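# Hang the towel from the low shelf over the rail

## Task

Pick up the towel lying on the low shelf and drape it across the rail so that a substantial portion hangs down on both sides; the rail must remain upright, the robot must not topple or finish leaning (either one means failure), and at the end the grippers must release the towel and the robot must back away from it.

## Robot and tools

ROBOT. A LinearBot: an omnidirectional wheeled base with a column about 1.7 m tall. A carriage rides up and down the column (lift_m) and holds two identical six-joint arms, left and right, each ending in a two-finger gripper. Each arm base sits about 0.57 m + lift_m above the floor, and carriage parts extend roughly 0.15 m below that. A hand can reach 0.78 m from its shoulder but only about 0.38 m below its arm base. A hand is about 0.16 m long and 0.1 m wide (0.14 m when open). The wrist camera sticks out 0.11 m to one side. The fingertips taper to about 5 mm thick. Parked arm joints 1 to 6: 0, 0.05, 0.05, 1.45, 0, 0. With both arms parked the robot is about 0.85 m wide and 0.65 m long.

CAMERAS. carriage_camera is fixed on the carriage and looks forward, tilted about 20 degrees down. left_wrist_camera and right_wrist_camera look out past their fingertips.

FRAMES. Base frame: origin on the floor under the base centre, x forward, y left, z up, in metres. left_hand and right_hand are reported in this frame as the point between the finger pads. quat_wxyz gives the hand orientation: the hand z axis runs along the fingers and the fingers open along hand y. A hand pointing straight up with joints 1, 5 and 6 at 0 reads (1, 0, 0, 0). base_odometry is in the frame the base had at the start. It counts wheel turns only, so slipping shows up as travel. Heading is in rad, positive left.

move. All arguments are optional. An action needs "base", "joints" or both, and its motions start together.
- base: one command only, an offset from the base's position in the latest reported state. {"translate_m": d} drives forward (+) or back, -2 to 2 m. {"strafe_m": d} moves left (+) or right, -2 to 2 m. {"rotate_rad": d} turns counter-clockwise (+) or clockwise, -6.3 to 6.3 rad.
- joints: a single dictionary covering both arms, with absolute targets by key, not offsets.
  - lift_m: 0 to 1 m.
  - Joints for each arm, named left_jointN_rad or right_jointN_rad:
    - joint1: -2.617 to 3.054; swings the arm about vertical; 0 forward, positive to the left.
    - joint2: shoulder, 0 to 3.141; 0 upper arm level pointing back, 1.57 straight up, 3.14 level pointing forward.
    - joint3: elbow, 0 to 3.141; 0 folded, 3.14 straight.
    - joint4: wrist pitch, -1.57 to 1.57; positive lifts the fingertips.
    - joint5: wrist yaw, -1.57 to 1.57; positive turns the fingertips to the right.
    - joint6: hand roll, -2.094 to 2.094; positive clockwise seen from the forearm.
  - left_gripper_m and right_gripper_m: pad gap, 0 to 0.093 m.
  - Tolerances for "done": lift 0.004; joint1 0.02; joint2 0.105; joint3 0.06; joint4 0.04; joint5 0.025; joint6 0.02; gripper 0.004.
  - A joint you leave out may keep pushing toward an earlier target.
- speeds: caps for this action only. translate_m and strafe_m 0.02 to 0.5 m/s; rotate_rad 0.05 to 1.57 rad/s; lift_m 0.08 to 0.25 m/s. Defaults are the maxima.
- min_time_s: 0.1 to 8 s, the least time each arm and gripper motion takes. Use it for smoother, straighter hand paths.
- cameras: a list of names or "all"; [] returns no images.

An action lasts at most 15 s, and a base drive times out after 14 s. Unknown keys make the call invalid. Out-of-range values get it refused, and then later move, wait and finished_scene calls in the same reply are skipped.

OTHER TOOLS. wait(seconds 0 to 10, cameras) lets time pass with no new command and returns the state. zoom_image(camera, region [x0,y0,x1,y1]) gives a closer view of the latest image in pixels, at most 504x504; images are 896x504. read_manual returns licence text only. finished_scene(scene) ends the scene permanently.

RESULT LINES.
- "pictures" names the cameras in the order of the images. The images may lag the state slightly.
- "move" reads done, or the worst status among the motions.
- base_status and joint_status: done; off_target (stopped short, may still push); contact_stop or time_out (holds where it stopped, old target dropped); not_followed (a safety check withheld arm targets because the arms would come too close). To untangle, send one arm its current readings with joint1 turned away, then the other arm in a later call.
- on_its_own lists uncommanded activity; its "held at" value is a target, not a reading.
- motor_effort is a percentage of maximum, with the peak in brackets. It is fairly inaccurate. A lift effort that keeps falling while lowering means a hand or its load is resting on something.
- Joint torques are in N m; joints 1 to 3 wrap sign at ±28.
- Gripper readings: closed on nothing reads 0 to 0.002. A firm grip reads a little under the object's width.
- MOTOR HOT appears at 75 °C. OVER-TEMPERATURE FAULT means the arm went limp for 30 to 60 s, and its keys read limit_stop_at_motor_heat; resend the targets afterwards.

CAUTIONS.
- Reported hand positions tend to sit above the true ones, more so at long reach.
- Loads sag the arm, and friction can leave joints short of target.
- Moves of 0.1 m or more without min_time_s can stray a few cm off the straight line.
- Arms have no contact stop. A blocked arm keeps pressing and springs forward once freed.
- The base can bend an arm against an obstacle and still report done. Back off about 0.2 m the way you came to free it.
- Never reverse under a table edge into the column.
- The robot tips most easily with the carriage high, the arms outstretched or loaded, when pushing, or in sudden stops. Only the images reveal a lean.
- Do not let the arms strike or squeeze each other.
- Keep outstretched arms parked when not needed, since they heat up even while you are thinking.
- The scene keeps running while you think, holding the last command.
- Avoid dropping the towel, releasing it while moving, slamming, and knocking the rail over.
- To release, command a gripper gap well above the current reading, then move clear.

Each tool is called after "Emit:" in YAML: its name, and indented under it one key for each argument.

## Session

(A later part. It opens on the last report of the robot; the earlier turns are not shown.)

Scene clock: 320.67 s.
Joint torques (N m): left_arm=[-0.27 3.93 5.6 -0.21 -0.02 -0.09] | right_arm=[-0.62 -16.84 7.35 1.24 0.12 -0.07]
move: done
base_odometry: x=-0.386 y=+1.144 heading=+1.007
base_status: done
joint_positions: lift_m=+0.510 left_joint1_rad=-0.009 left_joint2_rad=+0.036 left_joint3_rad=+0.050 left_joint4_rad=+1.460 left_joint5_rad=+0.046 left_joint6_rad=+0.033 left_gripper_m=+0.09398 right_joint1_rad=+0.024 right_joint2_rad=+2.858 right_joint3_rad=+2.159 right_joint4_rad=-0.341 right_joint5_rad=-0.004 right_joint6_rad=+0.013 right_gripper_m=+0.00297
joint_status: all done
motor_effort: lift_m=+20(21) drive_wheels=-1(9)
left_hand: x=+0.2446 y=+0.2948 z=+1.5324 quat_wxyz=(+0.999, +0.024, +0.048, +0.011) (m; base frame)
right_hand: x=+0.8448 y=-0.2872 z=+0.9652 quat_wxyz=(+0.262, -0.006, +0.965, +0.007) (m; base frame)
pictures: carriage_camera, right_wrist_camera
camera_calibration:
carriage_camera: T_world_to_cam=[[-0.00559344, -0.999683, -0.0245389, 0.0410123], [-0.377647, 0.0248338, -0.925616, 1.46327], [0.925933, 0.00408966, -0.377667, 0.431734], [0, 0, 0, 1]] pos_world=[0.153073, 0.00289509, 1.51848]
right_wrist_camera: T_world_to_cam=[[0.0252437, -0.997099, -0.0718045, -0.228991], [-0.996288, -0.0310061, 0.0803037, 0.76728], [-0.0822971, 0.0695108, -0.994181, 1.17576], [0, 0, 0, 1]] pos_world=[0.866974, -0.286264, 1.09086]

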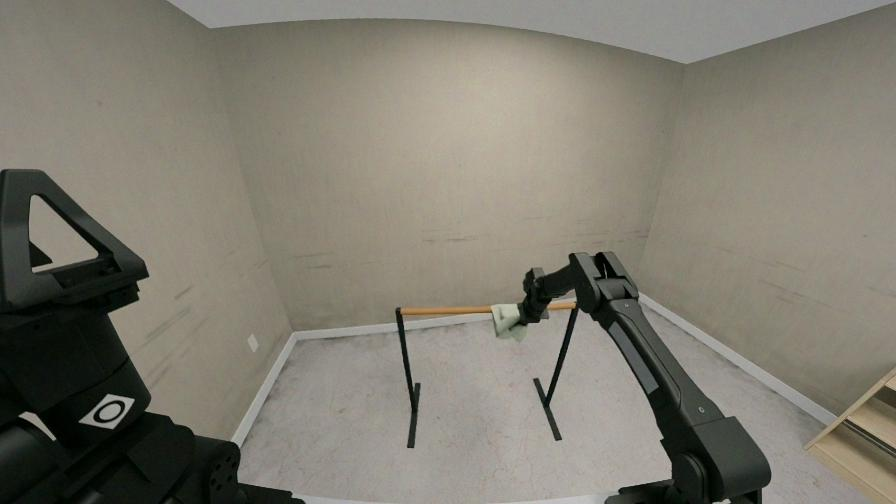

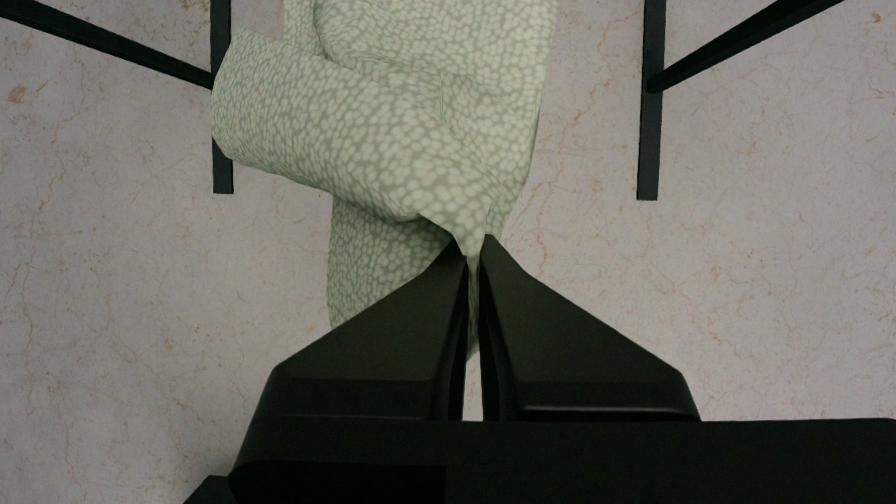

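Emit:
move:
  joints: {"lift_m": 0.39}
  speeds: {"lift_m": 0.1}
  cameras: ["carriage_camera", "right_wrist_camera"]

Emit:
zoom_image:
  camera: "carriage_camera"
  region: [380, 220, 640, 366]

Scene clock: 325.70 s.
Joint torques (N m): left_arm=[-0.27 3.84 5.56 -0.22 0 -0.08] | right_arm=[-0.75 -16.62 7.12 1.22 0.11 -0.08]
move: done
base_odometry: x=-0.386 y=+1.144 heading=+1.007
base_status: not commanded
joint_positions: lift_m=+0.390 left_joint1_rad=-0.009 left_joint2_rad=+0.036 left_joint3_rad=+0.050 left_joint4_rad=+1.460 left_joint5_rad=+0.046 left_joint6_rad=+0.033 left_gripper_m=+0.09398 right_joint1_rad=+0.024 right_joint2_rad=+2.858 right_joint3_rad=+2.161 right_joint4_rad=-0.341 right_joint5_rad=-0.004 right_joint6_rad=+0.013 right_gripper_m=+0.00297
joint_status: all done
motor_effort: lift_m=+20(21) drive_wheels=+2(2)
left_hand: x=+0.2446 y=+0.2948 z=+1.4124 quat_wxyz=(+0.999, +0.024, +0.048, +0.011) (m; base frame)
right_hand: x=+0.8454 y=-0.2871 z=+0.8457 quat_wxyz=(+0.263, -0.006, +0.965, +0.007) (m; base frame)
pictures: carriage_camera, right_wrist_camera
camera_calibration:
carriage_camera: T_world_to_cam=[[-0.00559344, -0.999683, -0.0245389, 0.038067], [-0.377647, 0.0248338, -0.925616, 1.35217], [0.925933, 0.00408966, -0.377667, 0.386405], [0, 0, 0, 1]] pos_world=[0.153073, 0.00289509, 1.39846]
right_wrist_camera: T_world_to_cam=[[0.0253806, -0.997096, -0.0718022, -0.237691], [-0.996439, -0.0310098, 0.0784024, 0.779143], [-0.0804013, 0.0695567, -0.994333, 1.05551], [0, 0, 0, 1]] pos_world=[0.867266, -0.286257, 0.971373]

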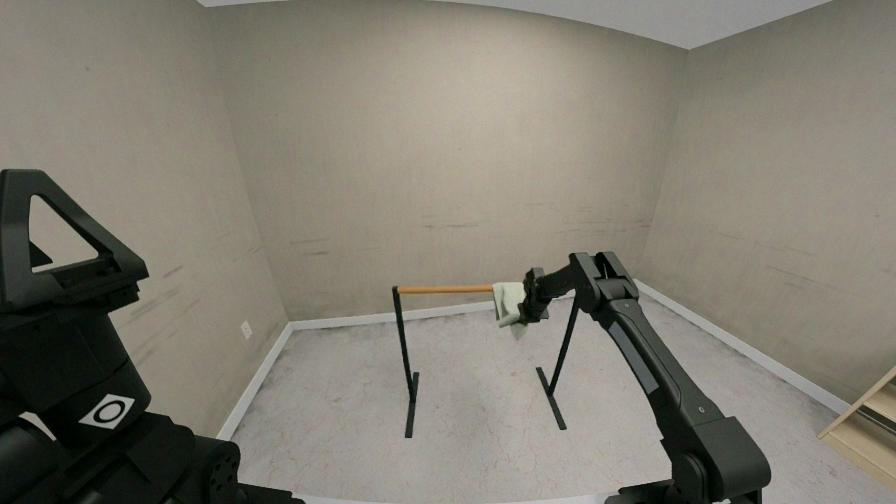

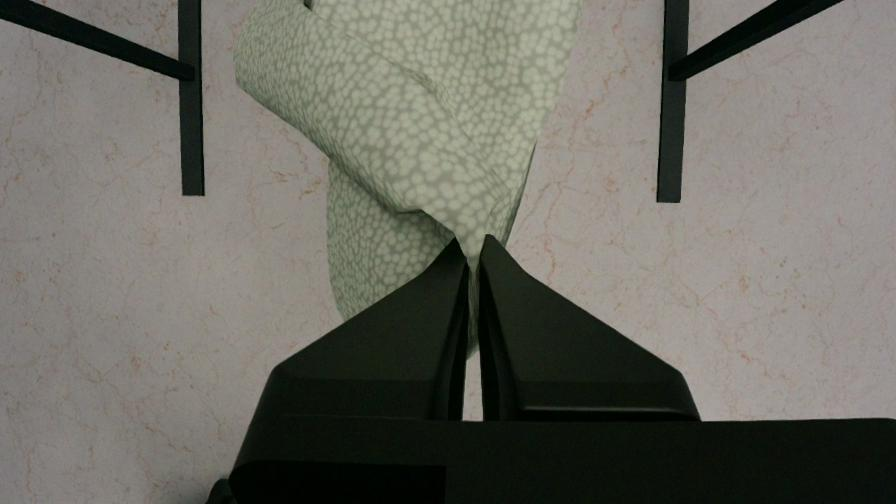

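Scaled by 1.938 from the camera's 896x504 image, which has a finer 1280x720 frame.

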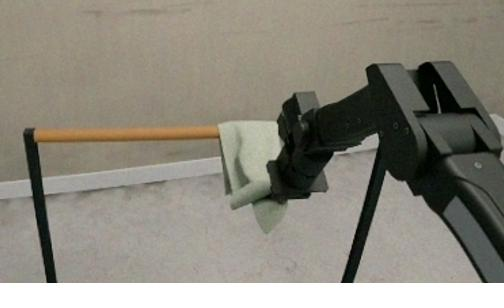

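Emit:
move:
  base: {"translate_m": 0.07}
  joints: {"lift_m": 0.26}
  speeds: {"translate_m": 0.08, "lift_m": 0.1}
  cameras: ["carriage_camera", "right_wrist_camera"]

Emit:
zoom_image:
  camera: "carriage_camera"
  region: [380, 200, 640, 346]

Scene clock: 330.43 s.
Joint torques (N m): left_arm=[-0.2 3.92 5.67 -0.24 -0.01 -0.08] | right_arm=[-0.64 -16.8 7.23 1.21 0.1 -0.08]
move: done
MOTOR HOT: joint 2 (shoulder) of the right arm reports 75 °C; the controller stops that arm at 100 °C. To cool a motor, set the load down, stop pushing, or move to a pose that needs little force.
base_odometry: x=-0.348 y=+1.203 heading=+1.007
base_status: done
joint_positions: lift_m=+0.260 left_joint1_rad=-0.009 left_joint2_rad=+0.036 left_joint3_rad=+0.050 left_joint4_rad=+1.460 left_joint5_rad=+0.046 left_joint6_rad=+0.033 left_gripper_m=+0.09398 right_joint1_rad=+0.024 right_joint2_rad=+2.859 right_joint3_rad=+2.161 right_joint4_rad=-0.341 right_joint5_rad=-0.004 right_joint6_rad=+0.013 right_gripper_m=+0.00297
joint_status: all done
motor_effort: lift_m=+20(21) drive_wheels=-2(10)
left_hand: x=+0.2446 y=+0.2948 z=+1.2824 quat_wxyz=(+0.999, +0.024, +0.048, +0.011) (m; base frame)
right_hand: x=+0.8452 y=-0.2874 z=+0.7152 quat_wxyz=(+0.263, -0.006, +0.965, +0.007) (m; base frame)
pictures: carriage_camera, right_wrist_camera
camera_calibration:
carriage_camera: T_world_to_cam=[[-0.00559344, -0.999683, -0.0245389, 0.034877], [-0.377647, 0.0248338, -0.925616, 1.23185], [0.925933, 0.00408966, -0.377667, 0.33731], [0, 0, 0, 1]] pos_world=[0.153073, 0.00289509, 1.26846]
right_wrist_camera: T_world_to_cam=[[0.0249455, -0.997107, -0.0718032, -0.24693], [-0.996391, -0.0306282, 0.079163, 0.788705], [-0.0811331, 0.0695693, -0.994272, 0.926372], [0, 0, 0, 1]] pos_world=[0.867178, -0.286506, 0.8409]

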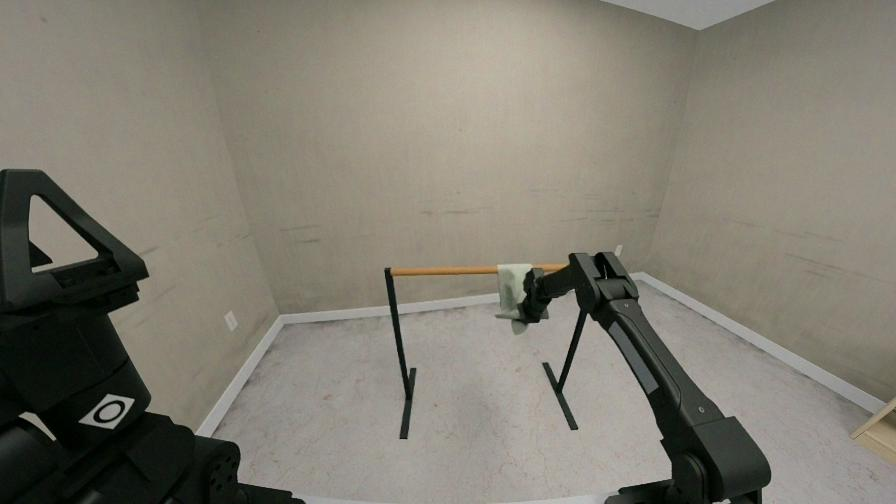

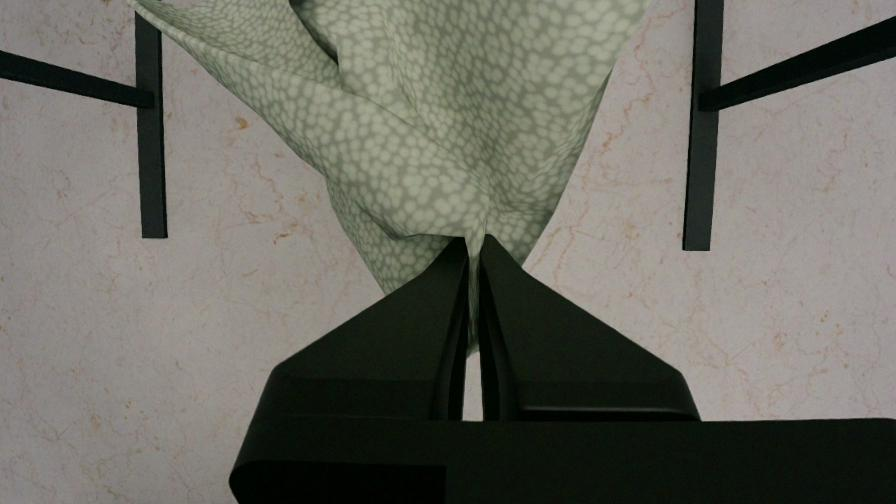

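Scaled by 1.938 from the camera's 896x504 image, which has a finer 1280x720 frame.

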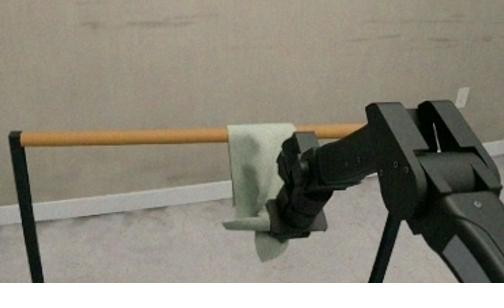

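Emit:
move:
  joints: {"right_gripper_m": 0.06}
  min_time_s: 1.0
  cameras: ["carriage_camera", "right_wrist_camera"]

Emit:
zoom_image:
  camera: "carriage_camera"
  region: [380, 200, 640, 346]

Scene clock: 335.30 s.
Joint torques (N m): left_arm=[-0.18 3.89 5.65 -0.21 0.01 -0.09] | right_arm=[-0.54 -16.73 7.24 1.2 0.11 -0.08]
move: done
MOTOR HOT: still on. Joint 2 (shoulder) of the right arm reports 76 °C.
base_odometry: x=-0.348 y=+1.203 heading=+1.007
base_status: not commanded
joint_positions: lift_m=+0.260 left_joint1_rad=-0.009 left_joint2_rad=+0.036 left_joint3_rad=+0.050 left_joint4_rad=+1.460 left_joint5_rad=+0.046 left_joint6_rad=+0.033 left_gripper_m=+0.09398 right_joint1_rad=+0.024 right_joint2_rad=+2.859 right_joint3_rad=+2.161 right_joint4_rad=-0.341 right_joint5_rad=-0.004 right_joint6_rad=+0.013 right_gripper_m=+0.05989
joint_status: all done
motor_effort: lift_m=+20(21) drive_wheels=-1(1)
left_hand: x=+0.2446 y=+0.2948 z=+1.2824 quat_wxyz=(+0.999, +0.024, +0.048, +0.011) (m; base frame)
right_hand: x=+0.8452 y=-0.2874 z=+0.7152 quat_wxyz=(+0.263, -0.006, +0.965, +0.007) (m; base frame)
pictures: carriage_camera, right_wrist_camera
camera_calibration:
carriage_camera: T_world_to_cam=[[-0.00559344, -0.999683, -0.0245389, 0.034877], [-0.377647, 0.0248338, -0.925616, 1.23185], [0.925933, 0.00408966, -0.377667, 0.33731], [0, 0, 0, 1]] pos_world=[0.153073, 0.00289509, 1.26846]
right_wrist_camera: T_world_to_cam=[[0.0249455, -0.997107, -0.0718032, -0.24693], [-0.996391, -0.0306282, 0.079163, 0.788705], [-0.0811331, 0.0695693, -0.994272, 0.926372], [0, 0, 0, 1]] pos_world=[0.867178, -0.286506, 0.8409]

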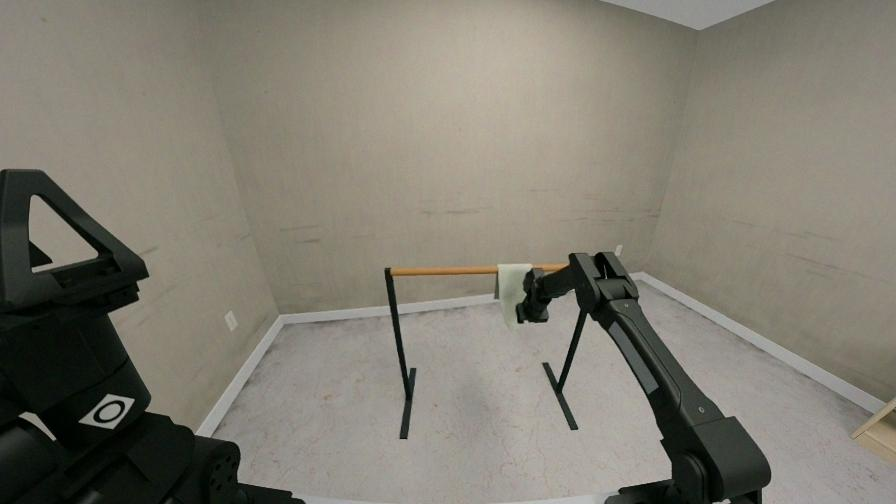

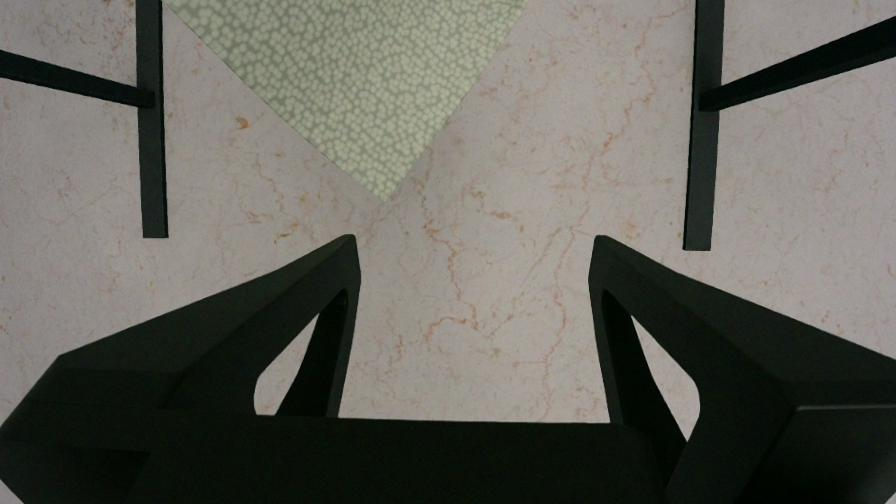

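Scaled by 1.938 from the camera's 896x504 image, which has a finer 1280x720 frame.

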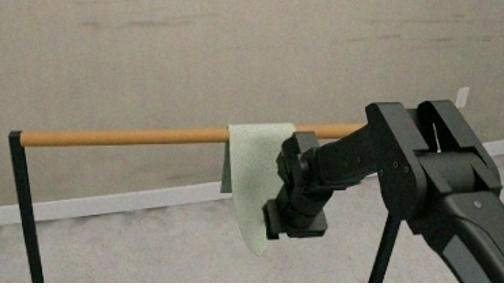

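Released cleanly. Back off and park the arm.

Emit:
move:
  base: {"translate_m": -0.35}
  speeds: {"translate_m": 0.2}
  cameras: []

Emit:
move:
  joints: {"right_joint1_rad": 0, "right_joint2_rad": 0.05, "right_joint3_rad": 0.05, "right_joint4_rad": 1.45, "right_joint5_rad": 0, "right_joint6_rad": 0}
  min_time_s: 3
  cameras: ["carriage_camera"]

Emit:
zoom_image:
  camera: "carriage_camera"
  region: [380, 200, 600, 346]

Scene clock: 340.77 s.
Joint torques (N m): left_arm=[-0.23 3.92 5.59 -0.23 -0.01 -0.08] | right_arm=[-0.57 -16.7 7.17 1.18 0.1 -0.09]
move: done
MOTOR HOT: still on. Joint 2 (shoulder) of the right arm reports 78 °C.
base_odometry: x=-0.536 y=+0.907 heading=+1.007
base_status: done
joint_positions: lift_m=+0.260 left_joint1_rad=-0.009 left_joint2_rad=+0.036 left_joint3_rad=+0.050 left_joint4_rad=+1.460 left_joint5_rad=+0.046 left_joint6_rad=+0.033 left_gripper_m=+0.09398 right_joint1_rad=+0.024 right_joint2_rad=+2.859 right_joint3_rad=+2.161 right_joint4_rad=-0.341 right_joint5_rad=-0.003 right_joint6_rad=+0.013 right_gripper_m=+0.05989
joint_status: not commanded
motor_effort: lift_m=+20(21) drive_wheels=-1(11)
left_hand: x=+0.2446 y=+0.2948 z=+1.2824 quat_wxyz=(+0.999, +0.024, +0.048, +0.011) (m; base frame)
right_hand: x=+0.8452 y=-0.2875 z=+0.7152 quat_wxyz=(+0.263, -0.005, +0.965, +0.006) (m; base frame)
pictures: none
No camera images: "cameras" was empty.

Scene clock: 344.10 s.
Joint torques (N m): left_arm=[-0.24 3.93 5.63 -0.2 0 -0.09] | right_arm=[-0.96 2.73 4.89 -0.01 0.11 -0.08]
move: done
MOTOR HOT: still on. Joint 2 (shoulder) of the right arm reports 76 °C.
base_odometry: x=-0.536 y=+0.907 heading=+1.007
base_status: not commanded
joint_positions: lift_m=+0.260 left_joint1_rad=-0.009 left_joint2_rad=+0.036 left_joint3_rad=+0.050 left_joint4_rad=+1.460 left_joint5_rad=+0.046 left_joint6_rad=+0.033 left_gripper_m=+0.09398 right_joint1_rad=+0.007 right_joint2_rad=+0.062 right_joint3_rad=+0.061 right_joint4_rad=+1.433 right_joint5_rad=-0.003 right_joint6_rad=+0.013 right_gripper_m=+0.05989
joint_status: all done
motor_effort: lift_m=+20(21) drive_wheels=+1(1)
left_hand: x=+0.2446 y=+0.2948 z=+1.2824 quat_wxyz=(+0.999, +0.024, +0.048, +0.011) (m; base frame)
right_hand: x=+0.2564 y=-0.3021 z=+1.2844 quat_wxyz=(+0.998, -0.001, +0.069, +0.010) (m; base frame)
pictures: carriage_camera
camera_calibration:
carriage_camera: T_world_to_cam=[[-0.00559344, -0.999683, -0.0245389, 0.034877], [-0.377647, 0.0248338, -0.925616, 1.23185], [0.925933, 0.00408966, -0.377667, 0.33731], [0, 0, 0, 1]] pos_world=[0.153073, 0.00289509, 1.26846]

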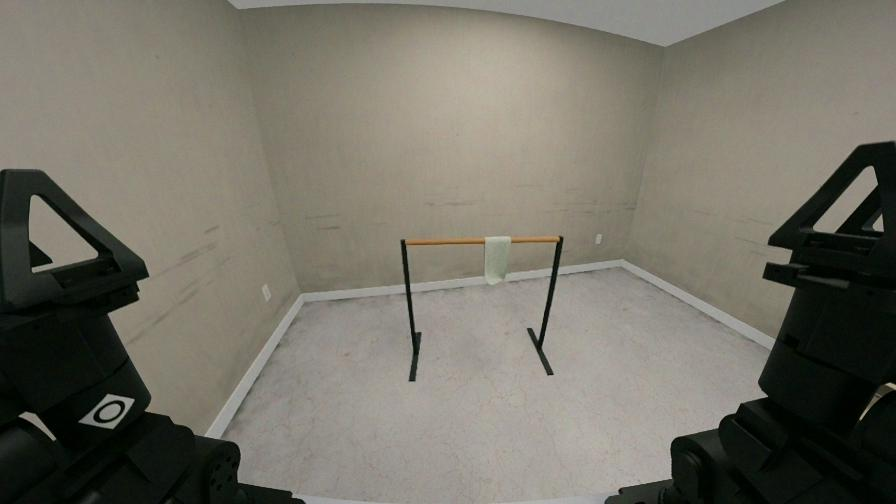

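Scaled by 2.291 from the camera's 896x504 image, which has a finer 1280x720 frame.

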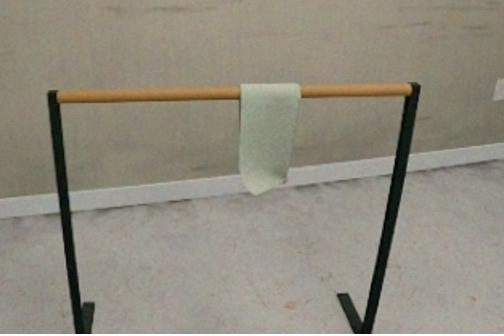

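Emit:
move:
  base: {"strafe_m": -1.3}
  cameras: []

Emit:
move:
  base: {"translate_m": 1.5}
  cameras: []

Emit:
move:
  base: {"rotate_rad": 1.5}
  cameras: ["carriage_camera"]

Emit:
zoom_image:
  camera: "carriage_camera"
  region: [340, 180, 600, 380]

Scene clock: 361.20 s.
Joint torques (N m): left_arm=[-0.17 3.86 5.59 -0.21 0 -0.08] | right_arm=[-0.79 2.73 4.93 0.02 0.12 -0.08]
move: done
MOTOR HOT: cleared for the motors of the right arm.
base_odometry: x=+0.563 y=+0.212 heading=+1.006
base_status: done
joint_positions: lift_m=+0.260 left_joint1_rad=-0.009 left_joint2_rad=+0.036 left_joint3_rad=+0.050 left_joint4_rad=+1.460 left_joint5_rad=+0.046 left_joint6_rad=+0.033 left_gripper_m=+0.09398 right_joint1_rad=+0.006 right_joint2_rad=+0.062 right_joint3_rad=+0.061 right_joint4_rad=+1.436 right_joint5_rad=-0.003 right_joint6_rad=+0.013 right_gripper_m=+0.05989
joint_status: not commanded
motor_effort: lift_m=+20(21) drive_wheels=-2(10)
left_hand: x=+0.2446 y=+0.2948 z=+1.2824 quat_wxyz=(+0.999, +0.024, +0.048, +0.011) (m; base frame)
right_hand: x=+0.2558 y=-0.3021 z=+1.2845 quat_wxyz=(+0.998, -0.001, +0.068, +0.009) (m; base frame)
pictures: none
No camera images: "cameras" was empty.

Scene clock: 366.60 s.
Joint torques (N m): left_arm=[-0.21 3.9 5.65 -0.21 -0.01 -0.06] | right_arm=[-0.72 2.78 4.93 -0.04 0.12 -0.09]
move: done
base_odometry: x=+1.366 y=+1.478 heading=+1.006
base_status: done
joint_positions: lift_m=+0.260 left_joint1_rad=-0.009 left_joint2_rad=+0.036 left_joint3_rad=+0.050 left_joint4_rad=+1.460 left_joint5_rad=+0.046 left_joint6_rad=+0.033 left_gripper_m=+0.09398 right_joint1_rad=+0.006 right_joint2_rad=+0.062 right_joint3_rad=+0.061 right_joint4_rad=+1.442 right_joint5_rad=-0.003 right_joint6_rad=+0.013 right_gripper_m=+0.05989
joint_status: not commanded
motor_effort: lift_m=+20(21) drive_wheels=-3(13)
left_hand: x=+0.2446 y=+0.2948 z=+1.2824 quat_wxyz=(+0.999, +0.024, +0.048, +0.011) (m; base frame)
right_hand: x=+0.2544 y=-0.3022 z=+1.2847 quat_wxyz=(+0.998, -0.001, +0.065, +0.009) (m; base frame)
pictures: none
No camera images: "cameras" was empty.

Scene clock: 369.63 s.
Joint torques (N m): left_arm=[-0.25 3.89 5.67 -0.21 -0.01 -0.08] | right_arm=[-0.79 2.74 4.93 -0.06 0.11 -0.07]
move: done
base_odometry: x=+1.366 y=+1.478 heading=+2.505
base_status: done
joint_positions: lift_m=+0.260 left_joint1_rad=-0.009 left_joint2_rad=+0.036 left_joint3_rad=+0.050 left_joint4_rad=+1.460 left_joint5_rad=+0.046 left_joint6_rad=+0.033 left_gripper_m=+0.09399 right_joint1_rad=+0.006 right_joint2_rad=+0.062 right_joint3_rad=+0.061 right_joint4_rad=+1.442 right_joint5_rad=-0.002 right_joint6_rad=+0.013 right_gripper_m=+0.05990
joint_status: not commanded
motor_effort: lift_m=+20(21) drive_wheels=+7(14)
left_hand: x=+0.2446 y=+0.2948 z=+1.2824 quat_wxyz=(+0.999, +0.024, +0.048, +0.011) (m; base frame)
right_hand: x=+0.2542 y=-0.3023 z=+1.2847 quat_wxyz=(+0.998, -0.001, +0.065, +0.009) (m; base frame)
pictures: carriage_camera
camera_calibration:
carriage_camera: T_world_to_cam=[[-0.00559344, -0.999683, -0.0245389, 0.034877], [-0.377647, 0.0248338, -0.925616, 1.23185], [0.925933, 0.00408966, -0.377667, 0.33731], [0, 0, 0, 1]] pos_world=[0.153073, 0.00289509, 1.26846]

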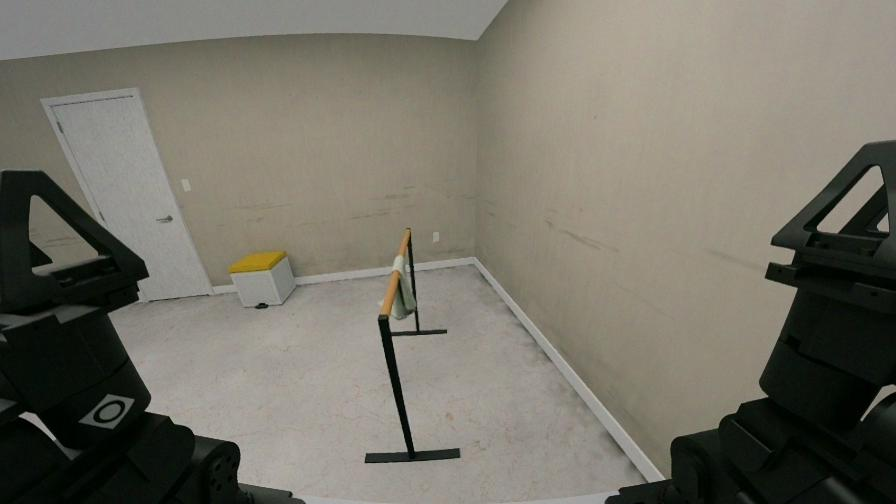

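Scaled by 1.938 from the camera's 896x504 image, which has a finer 1280x720 frame.

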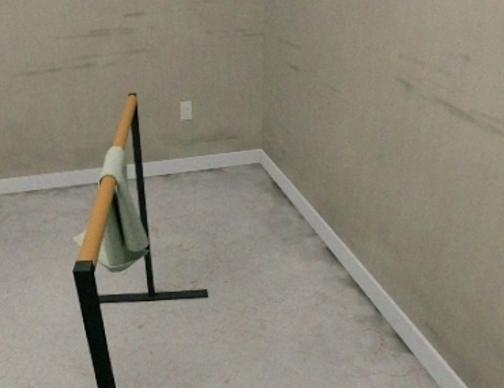

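Emit:
finished_scene:
  scene: 1
  done: true

The scene is finished: the task was done.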